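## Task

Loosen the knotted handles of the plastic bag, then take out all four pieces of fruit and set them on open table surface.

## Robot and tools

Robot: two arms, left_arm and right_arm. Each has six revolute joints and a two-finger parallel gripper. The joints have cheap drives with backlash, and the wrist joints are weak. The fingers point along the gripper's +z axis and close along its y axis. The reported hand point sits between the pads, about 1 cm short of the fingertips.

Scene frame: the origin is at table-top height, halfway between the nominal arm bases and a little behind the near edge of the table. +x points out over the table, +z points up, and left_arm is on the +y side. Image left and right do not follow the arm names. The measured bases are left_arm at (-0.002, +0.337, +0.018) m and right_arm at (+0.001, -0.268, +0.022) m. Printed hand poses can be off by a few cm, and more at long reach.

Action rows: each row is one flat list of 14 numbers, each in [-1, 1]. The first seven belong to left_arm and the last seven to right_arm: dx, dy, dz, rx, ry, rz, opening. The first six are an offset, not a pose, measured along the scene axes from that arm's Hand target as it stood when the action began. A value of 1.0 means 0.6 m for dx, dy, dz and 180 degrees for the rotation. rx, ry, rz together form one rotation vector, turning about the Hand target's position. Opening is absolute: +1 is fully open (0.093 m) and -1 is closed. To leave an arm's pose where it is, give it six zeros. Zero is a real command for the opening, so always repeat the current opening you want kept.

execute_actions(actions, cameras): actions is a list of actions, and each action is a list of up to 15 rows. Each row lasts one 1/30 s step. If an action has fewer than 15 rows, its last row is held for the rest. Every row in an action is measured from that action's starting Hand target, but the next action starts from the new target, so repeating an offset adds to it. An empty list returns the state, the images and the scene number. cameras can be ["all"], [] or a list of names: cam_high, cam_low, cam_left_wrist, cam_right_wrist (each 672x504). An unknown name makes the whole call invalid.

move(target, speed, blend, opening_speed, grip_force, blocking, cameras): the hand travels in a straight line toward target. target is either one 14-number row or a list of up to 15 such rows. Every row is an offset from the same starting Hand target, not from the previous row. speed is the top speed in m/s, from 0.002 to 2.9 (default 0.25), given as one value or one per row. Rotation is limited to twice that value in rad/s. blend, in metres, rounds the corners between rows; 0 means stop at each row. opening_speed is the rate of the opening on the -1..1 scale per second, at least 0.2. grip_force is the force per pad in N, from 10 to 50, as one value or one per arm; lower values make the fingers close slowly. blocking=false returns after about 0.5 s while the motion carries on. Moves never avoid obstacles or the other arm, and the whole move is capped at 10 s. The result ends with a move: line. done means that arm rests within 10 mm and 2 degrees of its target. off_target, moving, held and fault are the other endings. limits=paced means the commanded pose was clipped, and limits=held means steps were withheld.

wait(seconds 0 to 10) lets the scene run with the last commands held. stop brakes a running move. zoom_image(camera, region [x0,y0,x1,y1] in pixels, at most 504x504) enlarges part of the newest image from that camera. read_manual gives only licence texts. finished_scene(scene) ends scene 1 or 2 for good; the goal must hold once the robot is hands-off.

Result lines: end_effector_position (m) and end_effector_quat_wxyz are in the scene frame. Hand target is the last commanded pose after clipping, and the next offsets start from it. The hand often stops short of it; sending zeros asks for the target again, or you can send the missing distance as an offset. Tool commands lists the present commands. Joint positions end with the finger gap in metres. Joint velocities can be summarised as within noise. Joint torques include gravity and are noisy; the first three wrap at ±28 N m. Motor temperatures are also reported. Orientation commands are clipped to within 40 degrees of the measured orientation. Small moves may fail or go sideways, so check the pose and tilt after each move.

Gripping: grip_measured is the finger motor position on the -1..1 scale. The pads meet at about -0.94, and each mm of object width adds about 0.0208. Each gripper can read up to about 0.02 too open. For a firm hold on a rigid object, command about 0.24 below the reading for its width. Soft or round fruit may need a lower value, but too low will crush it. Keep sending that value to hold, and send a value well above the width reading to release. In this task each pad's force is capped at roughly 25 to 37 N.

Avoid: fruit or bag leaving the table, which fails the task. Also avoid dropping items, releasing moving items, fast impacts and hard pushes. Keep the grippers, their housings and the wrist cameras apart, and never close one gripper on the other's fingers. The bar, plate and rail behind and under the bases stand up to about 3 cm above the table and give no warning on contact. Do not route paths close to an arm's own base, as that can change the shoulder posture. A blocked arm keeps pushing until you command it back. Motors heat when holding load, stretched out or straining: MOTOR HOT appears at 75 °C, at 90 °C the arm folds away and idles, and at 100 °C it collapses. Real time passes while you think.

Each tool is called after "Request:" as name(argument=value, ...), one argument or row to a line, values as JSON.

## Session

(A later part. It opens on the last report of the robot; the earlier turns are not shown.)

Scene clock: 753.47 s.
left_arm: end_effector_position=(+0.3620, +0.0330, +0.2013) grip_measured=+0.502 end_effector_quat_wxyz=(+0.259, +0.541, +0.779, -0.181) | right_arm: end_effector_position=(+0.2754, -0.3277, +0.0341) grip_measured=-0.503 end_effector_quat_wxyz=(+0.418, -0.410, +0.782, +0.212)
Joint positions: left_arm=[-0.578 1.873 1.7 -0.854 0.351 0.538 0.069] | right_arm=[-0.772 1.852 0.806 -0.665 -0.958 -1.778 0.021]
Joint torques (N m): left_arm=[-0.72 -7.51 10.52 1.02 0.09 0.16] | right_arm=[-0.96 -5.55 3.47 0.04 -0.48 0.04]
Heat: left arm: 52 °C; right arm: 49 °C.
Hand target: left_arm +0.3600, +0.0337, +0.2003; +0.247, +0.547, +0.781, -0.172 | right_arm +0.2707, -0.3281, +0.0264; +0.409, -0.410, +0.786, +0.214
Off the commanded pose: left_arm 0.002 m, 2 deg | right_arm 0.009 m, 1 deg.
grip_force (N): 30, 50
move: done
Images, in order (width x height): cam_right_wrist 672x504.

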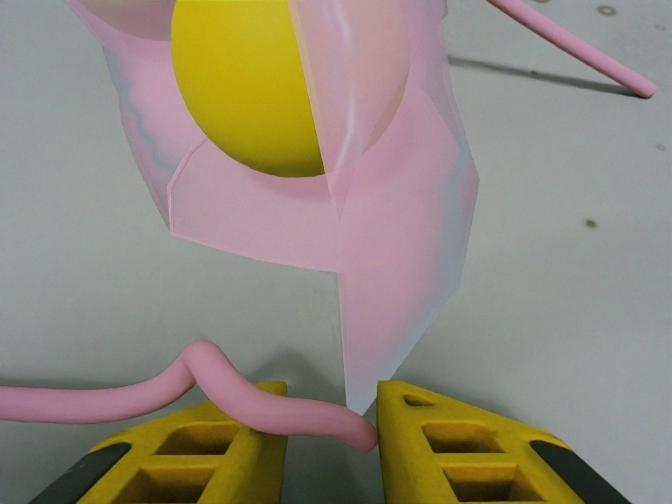

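Request:
move(
  target=[
    [0,0,0,0,0,0,0.5, -0.085,-0.125,0.035,0,0,0,-0.4],
    [0,0,0,0,0,0,0.5, -0.07,-0.12,0.22,0,0,0,-0.4],
  ],
  speed=0.12,
  blend=[0.02, 0],
  cameras=["cam_right_wrist", "cam_high"],
)

Scene clock: 759.70 s.
left_arm: end_effector_position=(+0.3620, +0.0330, +0.2013) grip_measured=+0.502 end_effector_quat_wxyz=(+0.259, +0.541, +0.779, -0.181) | right_arm: end_effector_position=(+0.2285, -0.4005, +0.1477) grip_measured=-0.402 end_effector_quat_wxyz=(+0.393, -0.374, +0.812, +0.213)
Joint positions: left_arm=[-0.578 1.873 1.7 -0.854 0.351 0.538 0.069] | right_arm=[-1.065 1.747 1.213 -1.47 -0.835 -2.089 0.026]
Joint torques (N m): left_arm=[-0.68 -7.49 10.43 1.03 0.09 0.17] | right_arm=[0.39 -9.13 7.15 -0.74 -0.48 0.08]
Heat: left arm: 52 °C; right arm: 48 °C.
Hand target: left_arm +0.3600, +0.0337, +0.2003; +0.247, +0.547, +0.781, -0.172 | right_arm +0.2287, -0.4001, +0.1584; +0.410, -0.410, +0.786, +0.214
Off the commanded pose: left_arm 0.002 m, 2 deg | right_arm 0.011 m, 5 deg.
joint sent to its limit (right arm) — joint 6 (wrist roll), lower limit. The joint targets are off in orientation, not in position.
grip_force (N): 30, 50
move: off_target (right_arm)
Images, in order (width x height): cam_high 672x504, cam_right_wrist 672x504.

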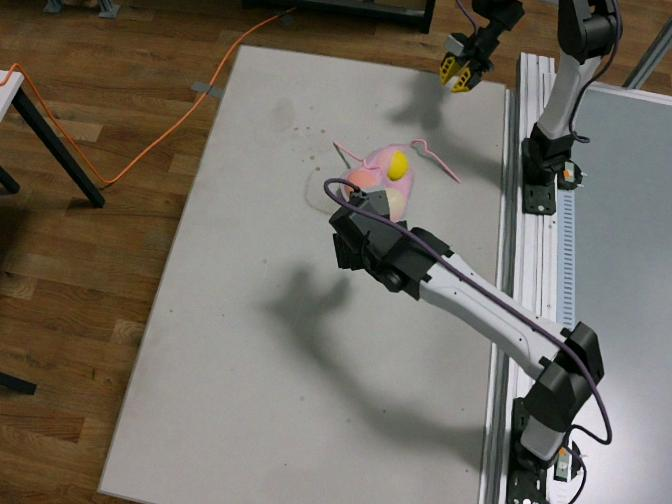

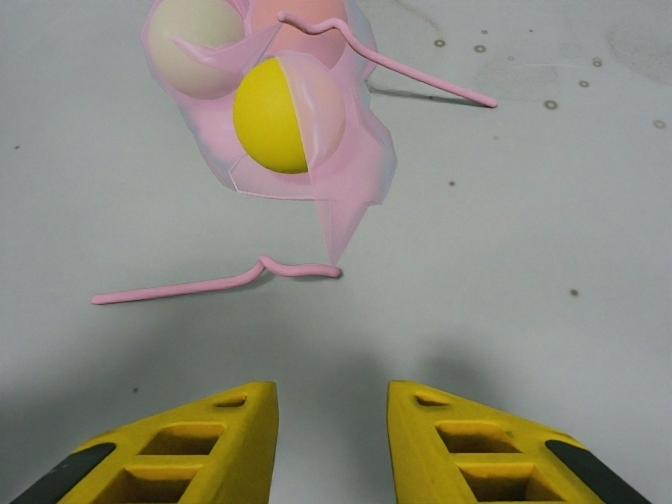

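Request:
move(
  target=[0,-0.273,-0.017,-0.0487,-0.0275,0.1114,-0.2, 0.02,0,0.05,0,0,-0.15,-0.4],
  speed=0.15,
  cameras=["cam_right_wrist", "cam_left_wrist"],
)

Scene clock: 789.47 s.
left_arm: end_effector_position=(+0.3517, -0.1185, +0.1807) grip_measured=-0.198 end_effector_quat_wxyz=(+0.323, +0.400, +0.844, -0.153) | right_arm: end_effector_position=(+0.2401, -0.4025, +0.1834) grip_measured=-0.402 end_effector_quat_wxyz=(+0.438, -0.215, +0.865, +0.120)
Joint positions: left_arm=[-0.925 2.145 1.933 -0.628 -0.04 -0.02 0.036] | right_arm=[-1.074 1.396 1.021 -1.134 -0.939 -1.497 0.026]
Joint torques (N m): left_arm=[-0.55 -9.37 10.71 2.22 -0.17 -0.09] | right_arm=[-0.36 -6.93 5.03 0.46 -0.82 0.22]
Heat: left arm: 53 °C; right arm: 49 °C.
Hand target: left_arm +0.3601, -0.1300, +0.1900; +0.347, +0.390, +0.838, -0.162 | right_arm +0.2406, -0.4002, +0.1883; +0.448, -0.215, +0.860, +0.112
Off the commanded pose: left_arm 0.017 m, 3 deg | right_arm 0.005 m, 2 deg.
grip_force (N): 30, 50
move: off_target (left_arm)
Images, in order (width x height): cam_left_wrist 672x504, cam_right_wrist 672x504.

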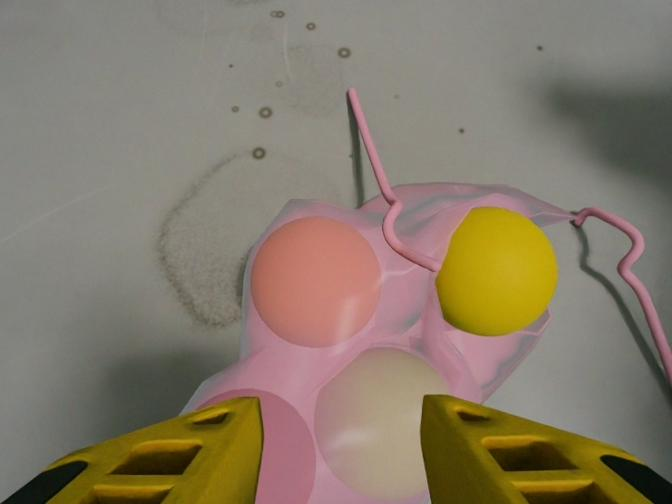

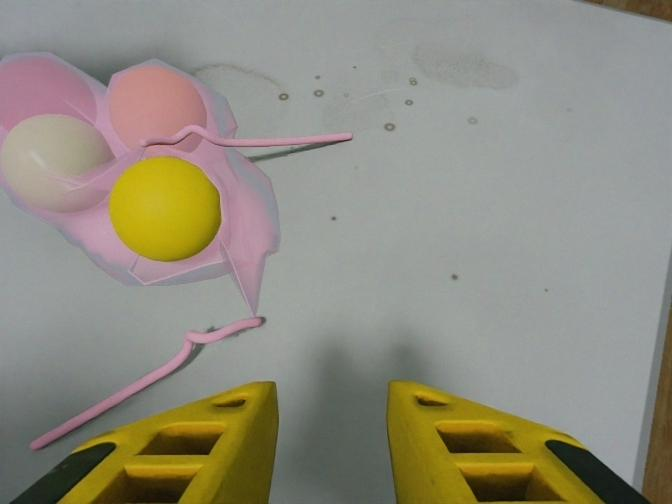

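Request:
move(
  target=[-0.033,0.2,0.03,0,0,0,-0.2, 0.099,0.242,-0.085,-0.0836,0.1128,0.093,0.9],
  speed=0.15,
  cameras=["cam_right_wrist", "cam_left_wrist"],
)

Scene clock: 808.50 s.
left_arm: end_effector_position=(+0.3381, -0.0066, +0.1952) grip_measured=-0.198 end_effector_quat_wxyz=(+0.324, +0.387, +0.851, -0.148) | right_arm: end_effector_position=(+0.2878, -0.2524, +0.1311) grip_measured=+0.897 end_effector_quat_wxyz=(+0.226, -0.370, +0.894, +0.114)
Joint positions: left_arm=[-0.784 1.764 1.468 -0.548 0.033 0.062 0.036] | right_arm=[-0.223 1.358 0.952 -0.877 -0.418 -0.908 0.088]
Joint torques (N m): left_arm=[0.09 -9.78 6.8 2.28 0.27 0.18] | right_arm=[0.29 -3.74 9.1 0.91 -0.24 0.22]
Motor temperatures (°C): left_arm=[22 42 56 37 21 24 22] | right_arm=[24 45 38 25 26 26 25]
Heat: left arm: 56 °C; right arm: 45 °C.
Hand target: left_arm +0.3402, -0.0101, +0.2080; +0.347, +0.390, +0.838, -0.162 | right_arm +0.3000, -0.2549, +0.1373; +0.238, -0.371, +0.892, +0.099
Off the commanded pose: left_arm 0.013 m, 3 deg | right_arm 0.014 m, 2 deg.
grip_force (N): 30, 50
move: off_target (left_arm, right_arm)
Images, in order (width x height): cam_left_wrist 672x504, cam_right_wrist 672x504.

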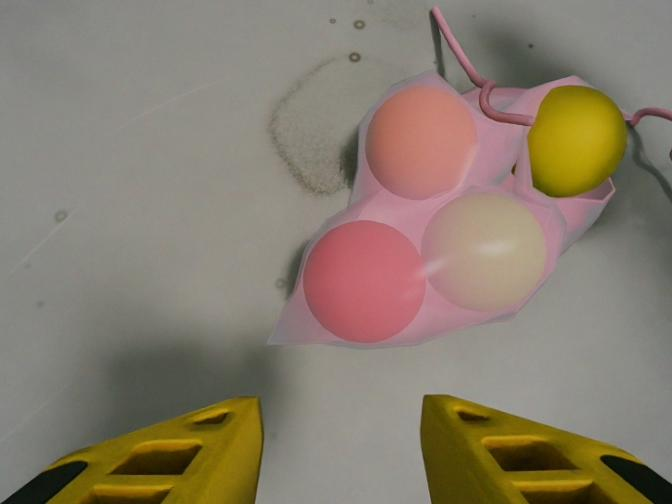

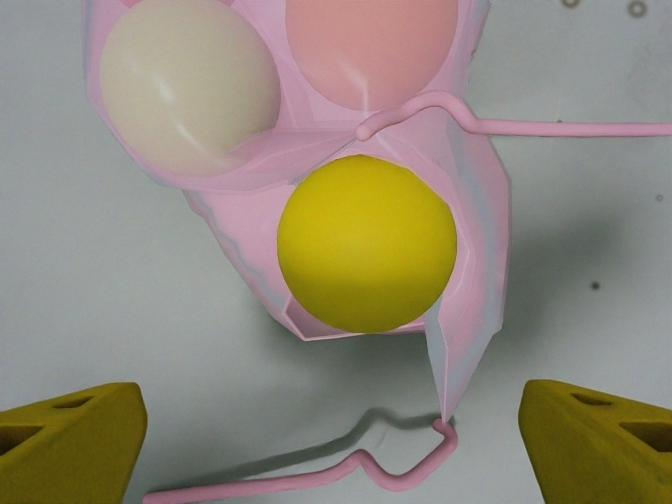

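Request:
move(
  target=[0,0,0,0,0,0,-0.2, 0.04,0.028,-0.0733,0,0,0,0.88],
  speed=0.12,
  cameras=["cam_right_wrist"],
)

Scene clock: 823.87 s.
left_arm: end_effector_position=(+0.3381, -0.0066, +0.1952) grip_measured=-0.198 end_effector_quat_wxyz=(+0.324, +0.387, +0.851, -0.148) | right_arm: end_effector_position=(+0.3222, -0.2387, +0.0989) grip_measured=+0.882 end_effector_quat_wxyz=(+0.239, -0.372, +0.891, +0.104)
Joint positions: left_arm=[-0.784 1.764 1.468 -0.548 0.033 0.062 0.036] | right_arm=[-0.149 1.485 0.915 -0.649 -0.391 -0.831 0.088]
Joint torques (N m): left_arm=[0.1 -9.85 6.79 2.28 0.27 0.18] | right_arm=[0.47 -4.72 5.6 1.04 -0.21 0.23]
Heat: left arm: 54 °C; right arm: 43 °C.
Hand target: left_arm +0.3402, -0.0101, +0.2080; +0.347, +0.390, +0.838, -0.162 | right_arm +0.3240, -0.2382, +0.0934; +0.238, -0.370, +0.892, +0.099
Off the commanded pose: left_arm 0.013 m, 3 deg | right_arm 0.006 m, 1 deg.
grip_force (N): 30, 50
move: off_target (left_arm)
Images, in order (width x height): cam_right_wrist 672x504.

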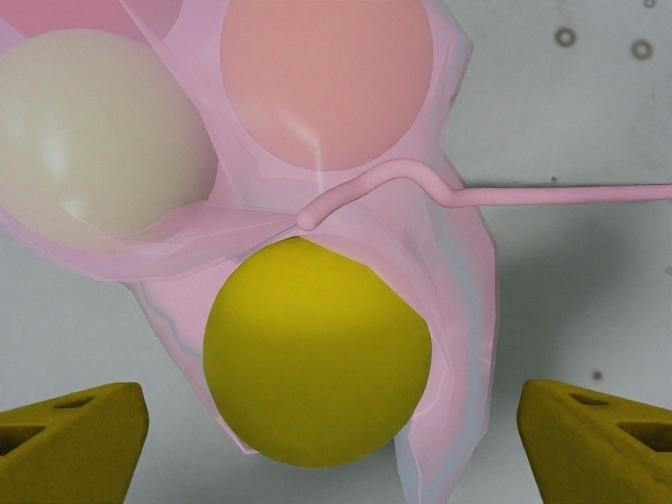

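Request:
move(
  target=[0,0,0,0,0,0,-0.2, 0.0,0.021,-0.07,0,0,0,0.86],
  speed=0.1,
  cameras=["cam_right_wrist"],
)

Scene clock: 829.10 s.
left_arm: end_effector_position=(+0.3381, -0.0066, +0.1952) grip_measured=-0.198 end_effector_quat_wxyz=(+0.324, +0.387, +0.851, -0.148) | right_arm: end_effector_position=(+0.3231, -0.2265, +0.0571) grip_measured=+0.862 end_effector_quat_wxyz=(+0.240, -0.372, +0.891, +0.104)
Joint positions: left_arm=[-0.784 1.764 1.468 -0.548 0.033 0.062 0.036] | right_arm=[-0.105 1.556 0.797 -0.443 -0.375 -0.786 0.087]
Joint torques (N m): left_arm=[0.1 -9.8 6.94 2.28 0.25 0.19] | right_arm=[0.55 -4.94 5.33 1.12 -0.19 0.21]
Heat: left arm: 53 °C; right arm: 43 °C.
Hand target: left_arm +0.3402, -0.0101, +0.2080; +0.347, +0.390, +0.838, -0.162 | right_arm +0.3239, -0.2255, +0.0513; +0.238, -0.371, +0.892, +0.099
Off the commanded pose: left_arm 0.013 m, 3 deg | right_arm 0.006 m, 1 deg.
grip_force (N): 30, 50
move: off_target (left_arm)
Images, in order (width x height): cam_right_wrist 672x504.

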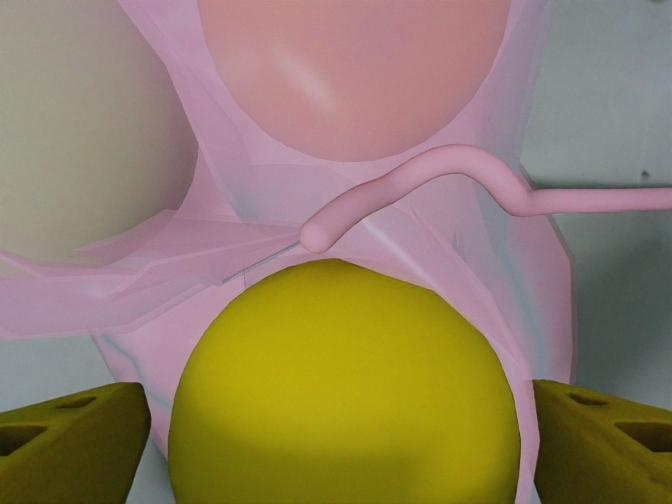

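Request:
move(
  target=[
    [0,0,0,0,0,0,-0.2, -0.05,-0.05,0.15,0,0,0,0.86],
    [0,0,0,0,0,0,-0.2, 0.018,0.033,0.17,0,0,-0.25,-0.2],
  ],
  speed=0.12,
  blend=[0.02, 0],
  cameras=["cam_right_wrist", "cam_left_wrist"],
)

Scene clock: 864.80 s.
left_arm: end_effector_position=(+0.3381, -0.0066, +0.1952) grip_measured=-0.198 end_effector_quat_wxyz=(+0.324, +0.387, +0.851, -0.148) | right_arm: end_effector_position=(+0.3236, -0.2101, +0.1445) grip_measured=-0.197 end_effector_quat_wxyz=(+0.241, -0.004, +0.971, -0.001)
Joint positions: left_arm=[-0.784 1.764 1.468 -0.548 0.033 0.062 0.036] | right_arm=[0.213 1.363 0.988 -0.72 0.139 0.21 0.036]
Joint torques (N m): left_arm=[0.14 -9.81 6.79 2.28 0.23 0.18] | right_arm=[0.61 -3.96 9.73 1.23 0.2 0.22]
Motor temperatures (°C): left_arm=[22 46 51 41 21 24 22] | right_arm=[24 42 39 27 25 26 24]
Heat: left arm: 51 °C; right arm: 42 °C.
Hand target: left_arm +0.3402, -0.0101, +0.2080; +0.347, +0.390, +0.838, -0.162 | right_arm +0.3348, -0.2057, +0.1534; +0.258, -0.001, +0.966, +0.001
Off the commanded pose: left_arm 0.013 m, 3 deg | right_arm 0.015 m, 2 deg.
grip_force (N): 30, 50
move: off_target (left_arm, right_arm); target 2's new opening was sent with right_arm's hand 0.015 m and 2 deg from that target
Images, in order (width x height): cam_left_wrist 672x504, cam_right_wrist 672x504.

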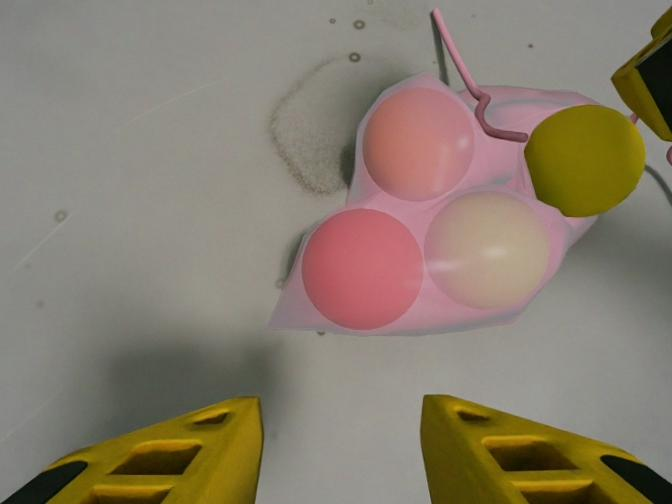

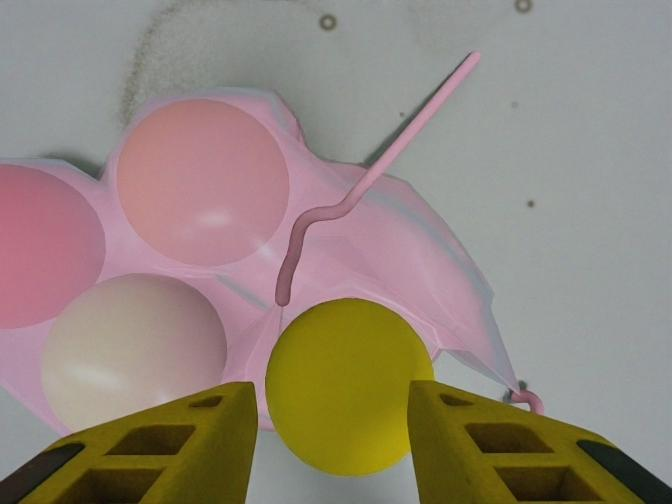

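Request:
zoom_image(
  camera="cam_right_wrist",
  region=[220, 160, 560, 480],
)

Scaled by 1.482 from the camera's 672x504 image, which has a finer 960x720 frame.

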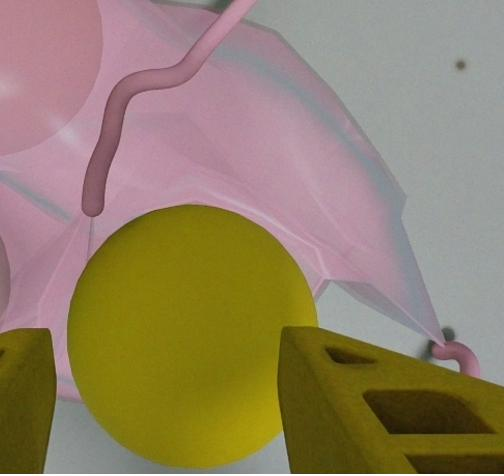

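Request:
zoom_image(
  camera="cam_right_wrist",
  region=[220, 280, 360, 460],
)

Request:
zoom_image(
  camera="cam_left_wrist",
  region=[440, 60, 672, 260],
)

Scaled by 2.800 from the camera's 672x504 image, which has a finer 960x720 frame.

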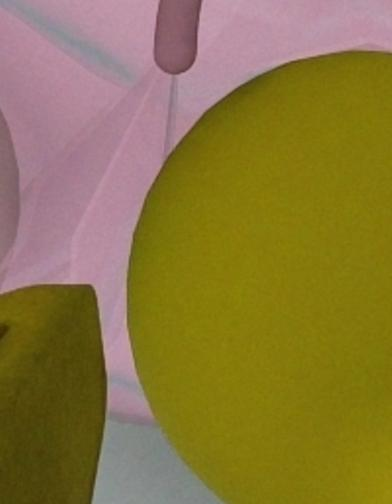

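Scaled by 2.172 from the camera's 672x504 image, which has a finer 960x720 frame.

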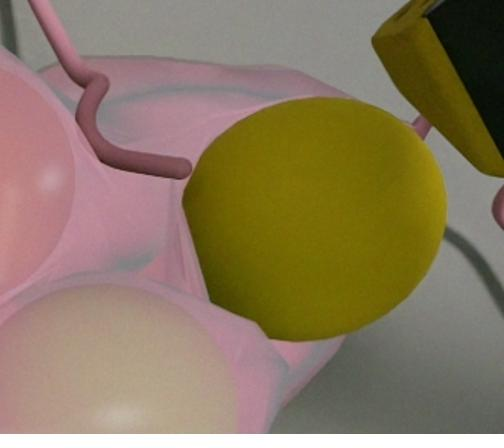

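Request:
move(
  target=[0,0,0,0,0,0,-0.2, 0.039,0.0267,-0.0625,0,0,0,-0.35],
  speed=0.12,
  cameras=["cam_right_wrist"],
)

Scene clock: 883.57 s.
left_arm: end_effector_position=(+0.3381, -0.0066, +0.1952) grip_measured=-0.198 end_effector_quat_wxyz=(+0.324, +0.387, +0.851, -0.148) | right_arm: end_effector_position=(+0.3524, -0.1932, +0.1169) grip_measured=-0.347 end_effector_quat_wxyz=(+0.248, -0.003, +0.969, +0.001)
Joint positions: left_arm=[-0.784 1.764 1.468 -0.548 0.033 0.062 0.036] | right_arm=[0.243 1.502 0.988 -0.569 0.153 0.237 0.029]
Joint torques (N m): left_arm=[0.1 -9.88 6.76 2.29 0.26 0.17] | right_arm=[0.58 -5.15 6.86 1.43 0.22 0.22]
Heat: left arm: 50 °C; right arm: 42 °C.
Hand target: left_arm +0.3402, -0.0101, +0.2080; +0.347, +0.390, +0.838, -0.162 | right_arm +0.3582, -0.1897, +0.1159; +0.258, -0.001, +0.966, +0.001
Off the commanded pose: left_arm 0.013 m, 3 deg | right_arm 0.007 m, 1 deg.
grip_force (N): 30, 50
move: off_target (left_arm)
Images, in order (width x height): cam_right_wrist 672x504.

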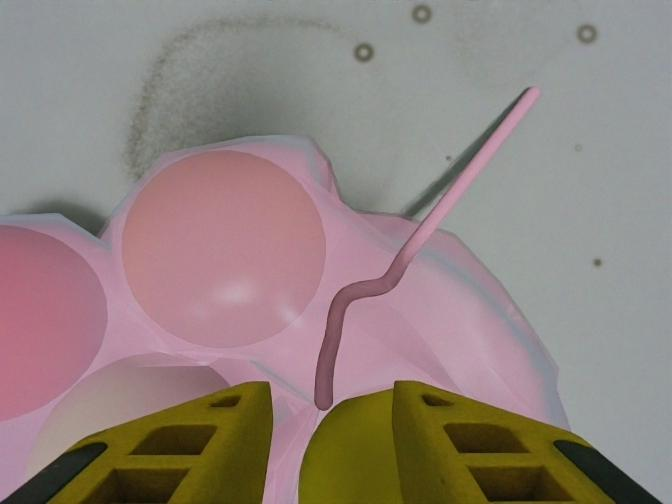

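Request:
move(
  target=[0,0,0,0,0,0,-0.2, 0.024,0.001,-0.09,0,0,0,-0.3],
  speed=0.1,
  cameras=["cam_right_wrist"],
)

Scene clock: 889.67 s.
left_arm: end_effector_position=(+0.3381, -0.0066, +0.1952) grip_measured=-0.198 end_effector_quat_wxyz=(+0.324, +0.387, +0.851, -0.148) | right_arm: end_effector_position=(+0.3708, -0.1874, +0.0688) grip_measured=-0.302 end_effector_quat_wxyz=(+0.256, -0.002, +0.967, +0.003)
Joint positions: left_arm=[-0.784 1.764 1.468 -0.548 0.033 0.062 0.036] | right_arm=[0.242 1.637 0.909 -0.337 0.153 0.237 0.031]
Joint torques (N m): left_arm=[0.08 -9.8 6.83 2.28 0.25 0.18] | right_arm=[-0.83 -5.68 5.6 1.42 0.11 0.08]
Heat: left arm: 50 °C; right arm: 42 °C.
Hand target: left_arm +0.3402, -0.0101, +0.2080; +0.347, +0.390, +0.838, -0.162 | right_arm +0.3727, -0.1891, +0.0619; +0.258, -0.001, +0.966, +0.001
Off the commanded pose: left_arm 0.013 m, 3 deg | right_arm 0.007 m, 0 deg.
grip_force (N): 30, 50
move: off_target (left_arm)
Images, in order (width x height): cam_right_wrist 672x504.

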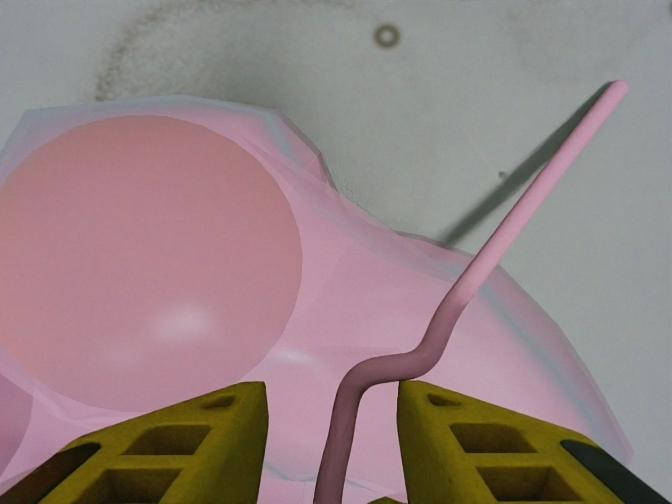

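Request:
move(
  target=[
    [0,0,0,0,0,0,-0.2, -0.005,0,-0.025,0,0,0,-0.3],
    [0,0,0,0,0,0,-0.2, -0.005,0,-0.025,0,0,0,-1],
  ],
  speed=0.06,
  opening_speed=0.8,
  cameras=["cam_right_wrist"],
)

Scene clock: 897.93 s.
left_arm: end_effector_position=(+0.3381, -0.0066, +0.1952) grip_measured=-0.198 end_effector_quat_wxyz=(+0.324, +0.387, +0.851, -0.148) | right_arm: end_effector_position=(+0.3719, -0.1869, +0.0571) grip_measured=-0.901 end_effector_quat_wxyz=(+0.265, -0.001, +0.964, +0.005)
Joint positions: left_arm=[-0.784 1.764 1.468 -0.548 0.033 0.062 0.036] | right_arm=[0.242 1.657 0.867 -0.257 0.154 0.236 0.002]
Joint torques (N m): left_arm=[0.03 -9.77 6.76 2.27 0.25 0.18] | right_arm=[-0.7 -5.63 5.2 1.37 0.14 0.09]
Heat: left arm: 50 °C; right arm: 41 °C.
Hand target: left_arm +0.3402, -0.0101, +0.2080; +0.347, +0.390, +0.838, -0.162 | right_arm +0.3696, -0.1891, +0.0469; +0.258, -0.001, +0.966, +0.001
Off the commanded pose: left_arm 0.013 m, 3 deg | right_arm 0.011 m, 1 deg.
grip_force (N): 30, 50
move: off_target (left_arm, right_arm); target 2's new opening was sent with right_arm's hand 0.011 m and 1 deg from that target
Images, in order (width x height): cam_right_wrist 672x504.

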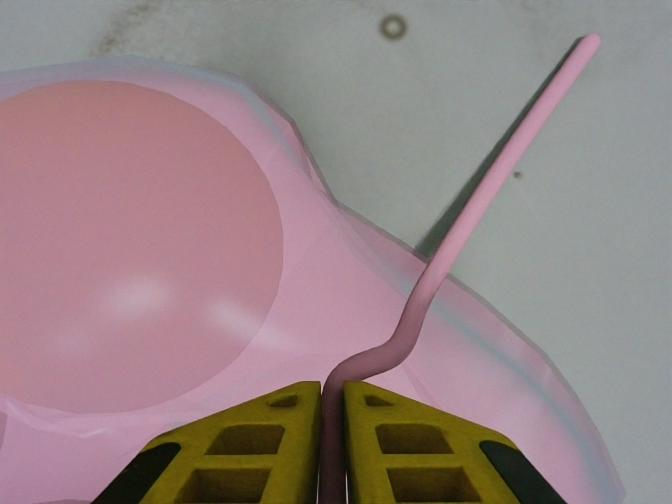

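Request:
move(
  target=[0,0,0,0,0,0,-0.2, 0.02,0.05,0.17,0,0,0,-1],
  speed=0.08,
  cameras=["cam_right_wrist", "cam_left_wrist", "cam_high", "cam_low"],
)

Scene clock: 902.23 s.
left_arm: end_effector_position=(+0.3381, -0.0066, +0.1952) grip_measured=-0.198 end_effector_quat_wxyz=(+0.324, +0.387, +0.851, -0.148) | right_arm: end_effector_position=(+0.3811, -0.1613, +0.1293) grip_measured=-0.901 end_effector_quat_wxyz=(+0.242, -0.004, +0.970, -0.002)
Joint positions: left_arm=[-0.784 1.764 1.468 -0.548 0.033 0.062 0.036] | right_arm=[0.316 1.644 1.187 -0.65 0.188 0.302 0.002]
Joint torques (N m): left_arm=[0.06 -9.76 6.82 2.28 0.25 0.16] | right_arm=[0.54 -10.29 9.32 0.78 0.25 0.22]
Heat: left arm: 50 °C; right arm: 41 °C.
Hand target: left_arm +0.3402, -0.0101, +0.2080; +0.347, +0.390, +0.838, -0.162 | right_arm +0.3816, -0.1592, +0.1489; +0.258, -0.001, +0.966, +0.001
Off the commanded pose: left_arm 0.013 m, 3 deg | right_arm 0.020 m, 2 deg.
grip_force (N): 30, 50
move: off_target (left_arm, right_arm)

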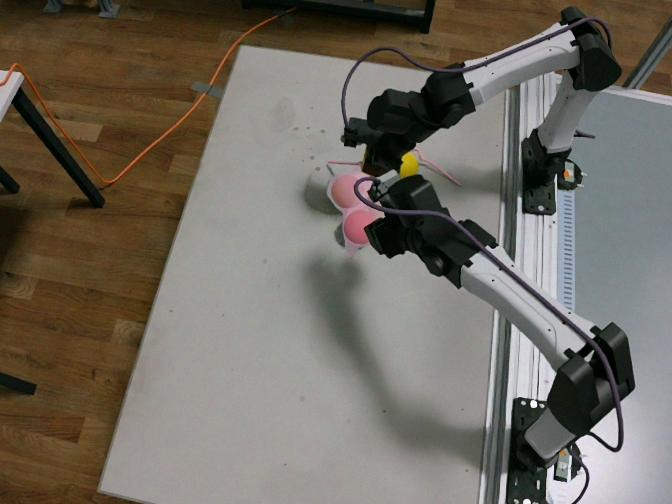

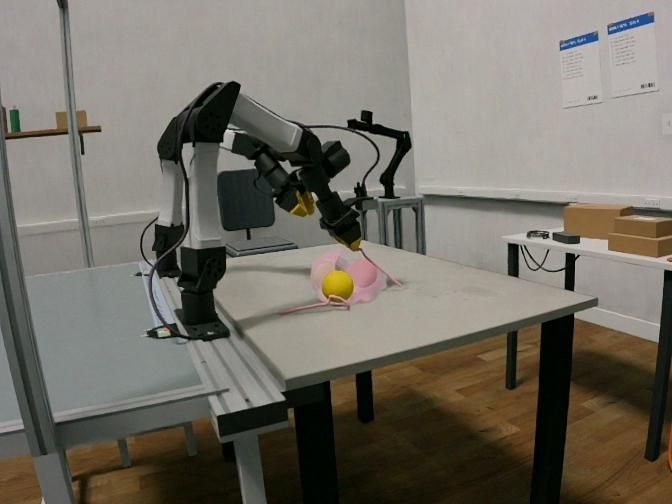

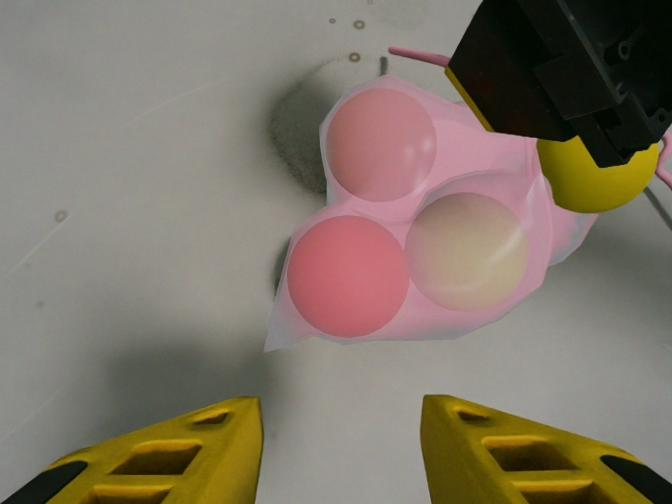

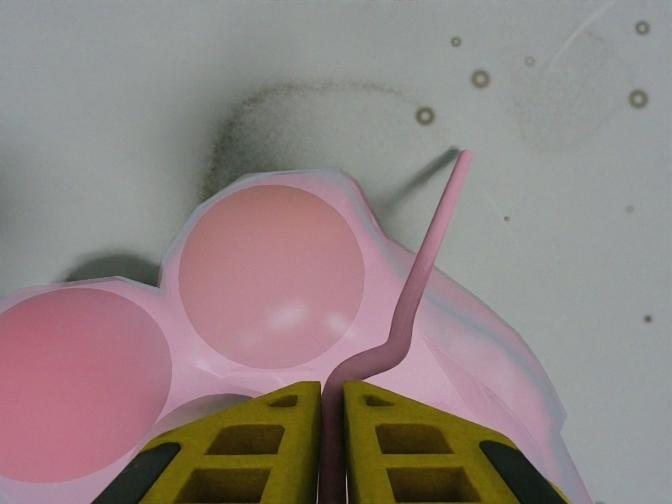

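Request:
move(
  target=[-0.02,0.27,0.0,0,0,0,-0.2, 0.07,0.12,0.03,0,0,0,-1],
  speed=0.12,
  cameras=["cam_right_wrist", "cam_left_wrist", "cam_high", "cam_low"],
)

Scene clock: 910.83 s.
left_arm: end_effector_position=(+0.3400, +0.1491, +0.2138) grip_measured=-0.198 end_effector_quat_wxyz=(+0.365, +0.383, +0.835, -0.155) | right_arm: end_effector_position=(+0.4231, -0.0901, +0.1675) grip_measured=-0.901 end_effector_quat_wxyz=(+0.264, -0.002, +0.964, +0.007)
Joint positions: left_arm=[-0.376 1.385 1.12 -0.54 0.313 0.363 0.036] | right_arm=[0.454 1.851 1.563 -0.797 0.251 0.426 0.002]
Joint torques (N m): left_arm=[0.09 -6.27 6.93 1.41 0.43 0.17] | right_arm=[0.5 -7.92 9.91 0.8 0.29 0.22]
Heat: left arm: 50 °C; right arm: 42 °C.
Hand target: left_arm +0.3282, +0.1520, +0.2081; +0.347, +0.390, +0.838, -0.162 | right_arm +0.4236, -0.0871, +0.1670; +0.258, -0.001, +0.966, +0.001
Off the commanded pose: left_arm 0.013 m, 2 deg | right_arm 0.003 m, 1 deg.
grip_force (N): 30, 50
move: off_target (left_arm)

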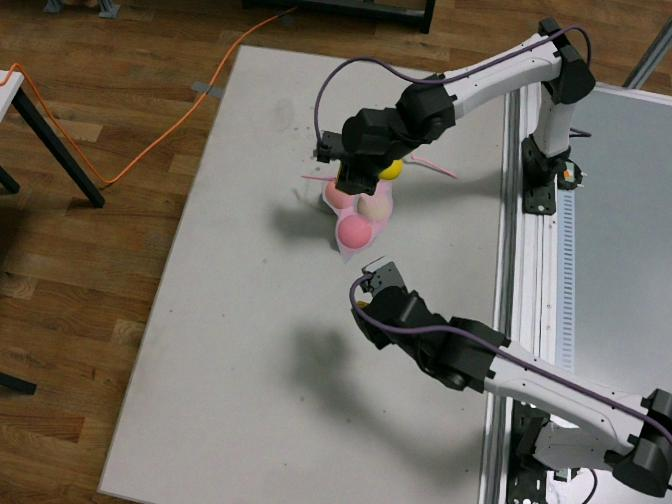

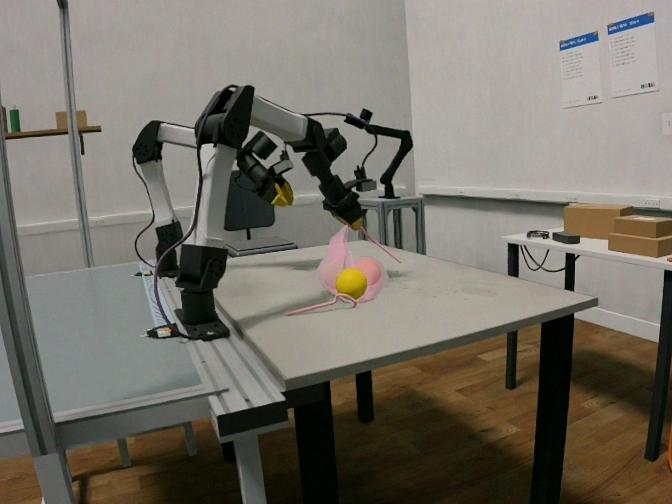

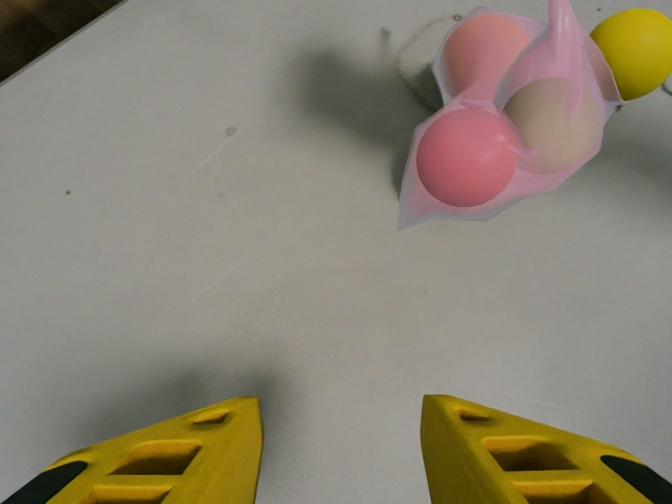

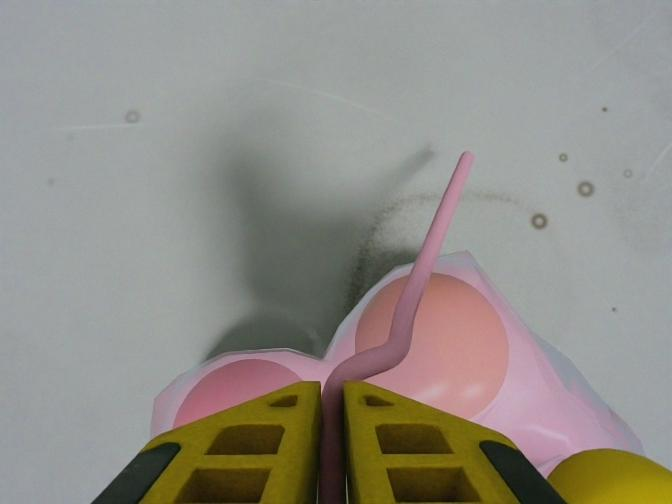

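Request:
move(
  target=[0,0,0,0,0,0,-0.2, 0.0,0.13,-0.02,0,0,0,-1],
  speed=0.1,
  cameras=["cam_right_wrist", "cam_left_wrist", "cam_high", "cam_low"],
)

Scene clock: 915.33 s.
left_arm: end_effector_position=(+0.3399, +0.1490, +0.2138) grip_measured=-0.198 end_effector_quat_wxyz=(+0.365, +0.383, +0.834, -0.155) | right_arm: end_effector_position=(+0.4236, -0.0120, +0.1567) grip_measured=-0.901 end_effector_quat_wxyz=(+0.263, -0.002, +0.965, +0.008)
Joint positions: left_arm=[-0.376 1.385 1.12 -0.54 0.314 0.363 0.036] | right_arm=[0.615 2.039 1.78 -0.87 0.321 0.576 0.002]
Joint torques (N m): left_arm=[0.16 -6.24 6.93 1.41 0.47 0.14] | right_arm=[0.34 -9.36 9.61 0.75 0.33 0.2]
Heat: left arm: 50 °C; right arm: 43 °C.
Hand target: left_arm +0.3282, +0.1520, +0.2081; +0.347, +0.390, +0.838, -0.162 | right_arm +0.4236, -0.0092, +0.1549; +0.258, -0.001, +0.966, +0.001
Off the commanded pose: left_arm 0.013 m, 2 deg | right_arm 0.003 m, 1 deg.
grip_force (N): 30, 50
move: off_target (left_arm)

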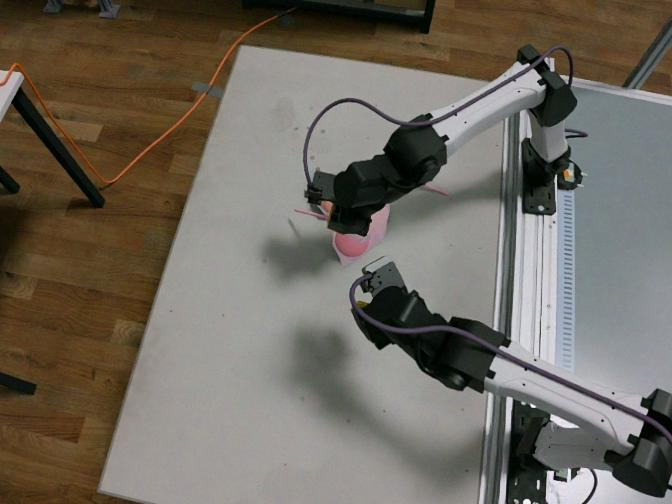

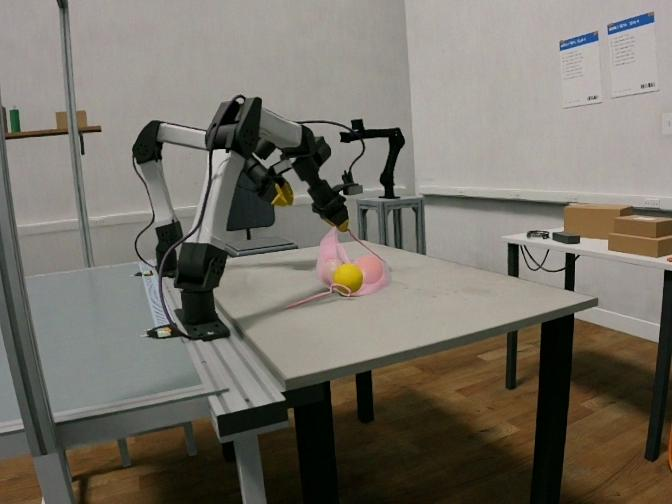

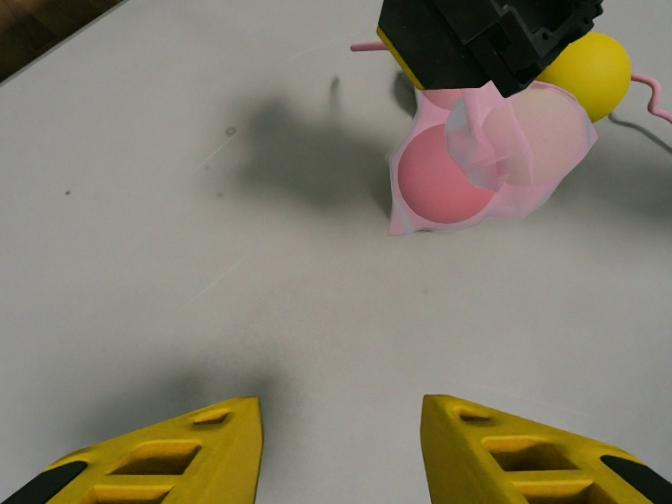

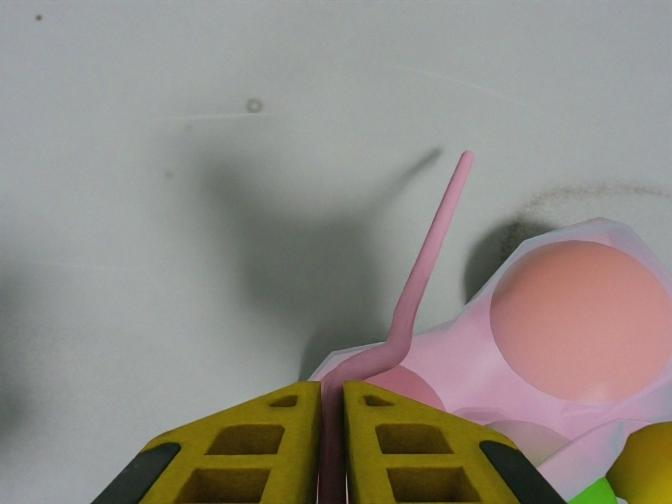

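Request:
move(
  target=[0.0,0.06,0,0,0,0,-0.2, 0.015,0.11,-0.05,0,0,0,-1],
  speed=0.1,
  cameras=["cam_right_wrist", "cam_left_wrist", "cam_high", "cam_low"],
)

Scene clock: 920.67 s.
left_arm: end_effector_position=(+0.3418, +0.1858, +0.2137) grip_measured=-0.198 end_effector_quat_wxyz=(+0.366, +0.385, +0.834, -0.152) | right_arm: end_effector_position=(+0.4335, +0.0541, +0.1285) grip_measured=-0.901 end_effector_quat_wxyz=(+0.262, -0.002, +0.965, +0.009)
Joint positions: left_arm=[-0.246 1.354 1.103 -0.589 0.397 0.469 0.036] | right_arm=[0.711 2.278 2.045 -0.928 0.358 0.67 0.002]
Joint torques (N m): left_arm=[0.23 -6.08 6.78 1.27 0.57 0.15] | right_arm=[0.34 -10.85 9.68 0.73 0.36 0.22]
Heat: left arm: 50 °C; right arm: 44 °C.
Hand target: left_arm +0.3283, +0.1880, +0.2081; +0.347, +0.390, +0.838, -0.162 | right_arm +0.4326, +0.0569, +0.1249; +0.258, -0.001, +0.966, +0.001
Off the commanded pose: left_arm 0.015 m, 3 deg | right_arm 0.005 m, 1 deg.
grip_force (N): 30, 50
move: off_target (left_arm)

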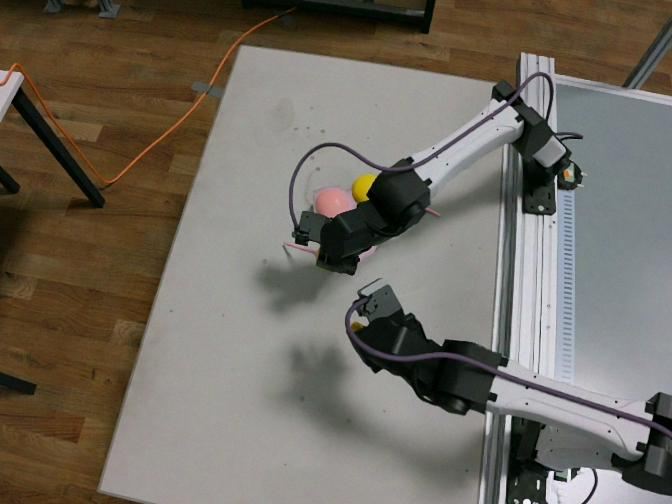

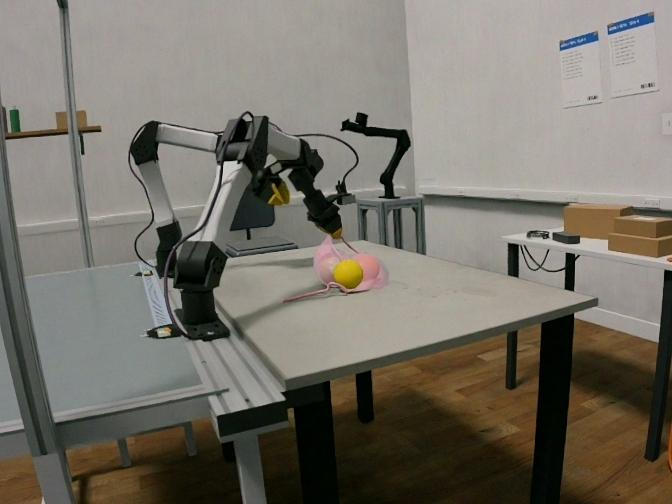

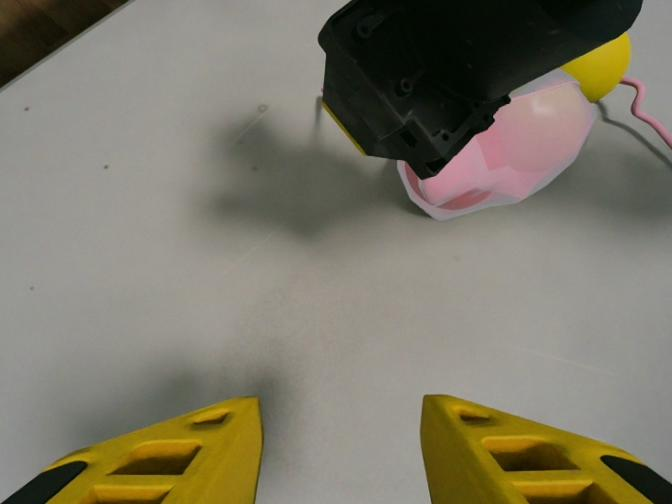

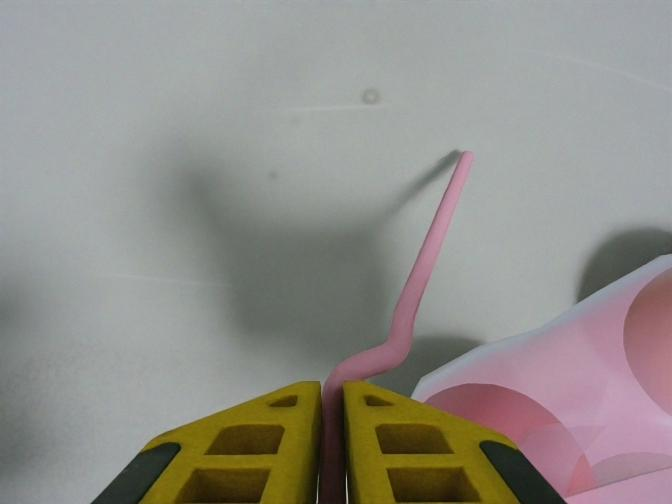

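Request:
move(
  target=[
    [0,0,0,0,0,0,-0.2, 0.01,0.025,-0.125,0,0,0,-1],
    [0,0,0,0,0,0,-0.2, 0.01,0.025,-0.125,0,0,0,-0.5],
  ],
  speed=0.1,
  opening_speed=0.6,
  cameras=["cam_right_wrist", "cam_left_wrist"],
)

Scene clock: 929.07 s.
left_arm: end_effector_position=(+0.3417, +0.1858, +0.2136) grip_measured=-0.198 end_effector_quat_wxyz=(+0.366, +0.385, +0.834, -0.152) | right_arm: end_effector_position=(+0.4398, +0.0676, +0.0648) grip_measured=-0.503 end_effector_quat_wxyz=(+0.258, -0.001, +0.966, +0.005)
Joint positions: left_arm=[-0.246 1.354 1.103 -0.589 0.398 0.47 0.036] | right_arm=[0.72 2.381 1.973 -0.768 0.363 0.682 0.021]
Joint torques (N m): left_arm=[0.16 -6.12 6.82 1.28 0.55 0.18] | right_arm=[0.53 -11.45 5.96 1.19 0.37 0.23]
Motor temperatures (°C): left_arm=[22 41 50 39 22 24 22] | right_arm=[24 46 42 28 25 26 25]
Heat: left arm: 50 °C; right arm: 46 °C.
Hand target: left_arm +0.3283, +0.1880, +0.2081; +0.347, +0.390, +0.838, -0.162 | right_arm +0.4386, +0.0718, +0.0498; +0.258, -0.001, +0.966, +0.001
Off the commanded pose: left_arm 0.015 m, 3 deg | right_arm 0.016 m, 0 deg.
grip_force (N): 30, 50
move: off_target (left_arm, right_arm); target 2's new opening was sent with right_arm's hand 0.016 m and 0 deg from that target
Images, in order (width x height): cam_left_wrist 672x504, cam_right_wrist 672x504.

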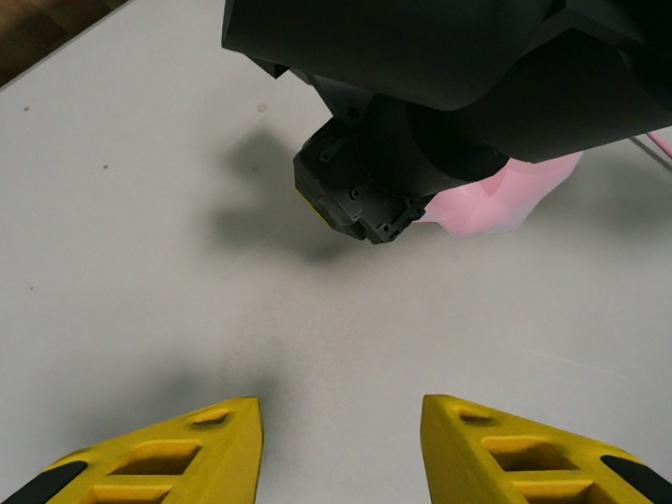

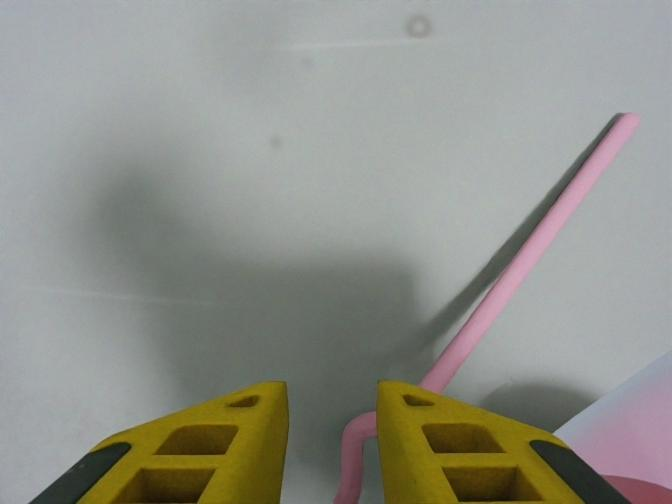

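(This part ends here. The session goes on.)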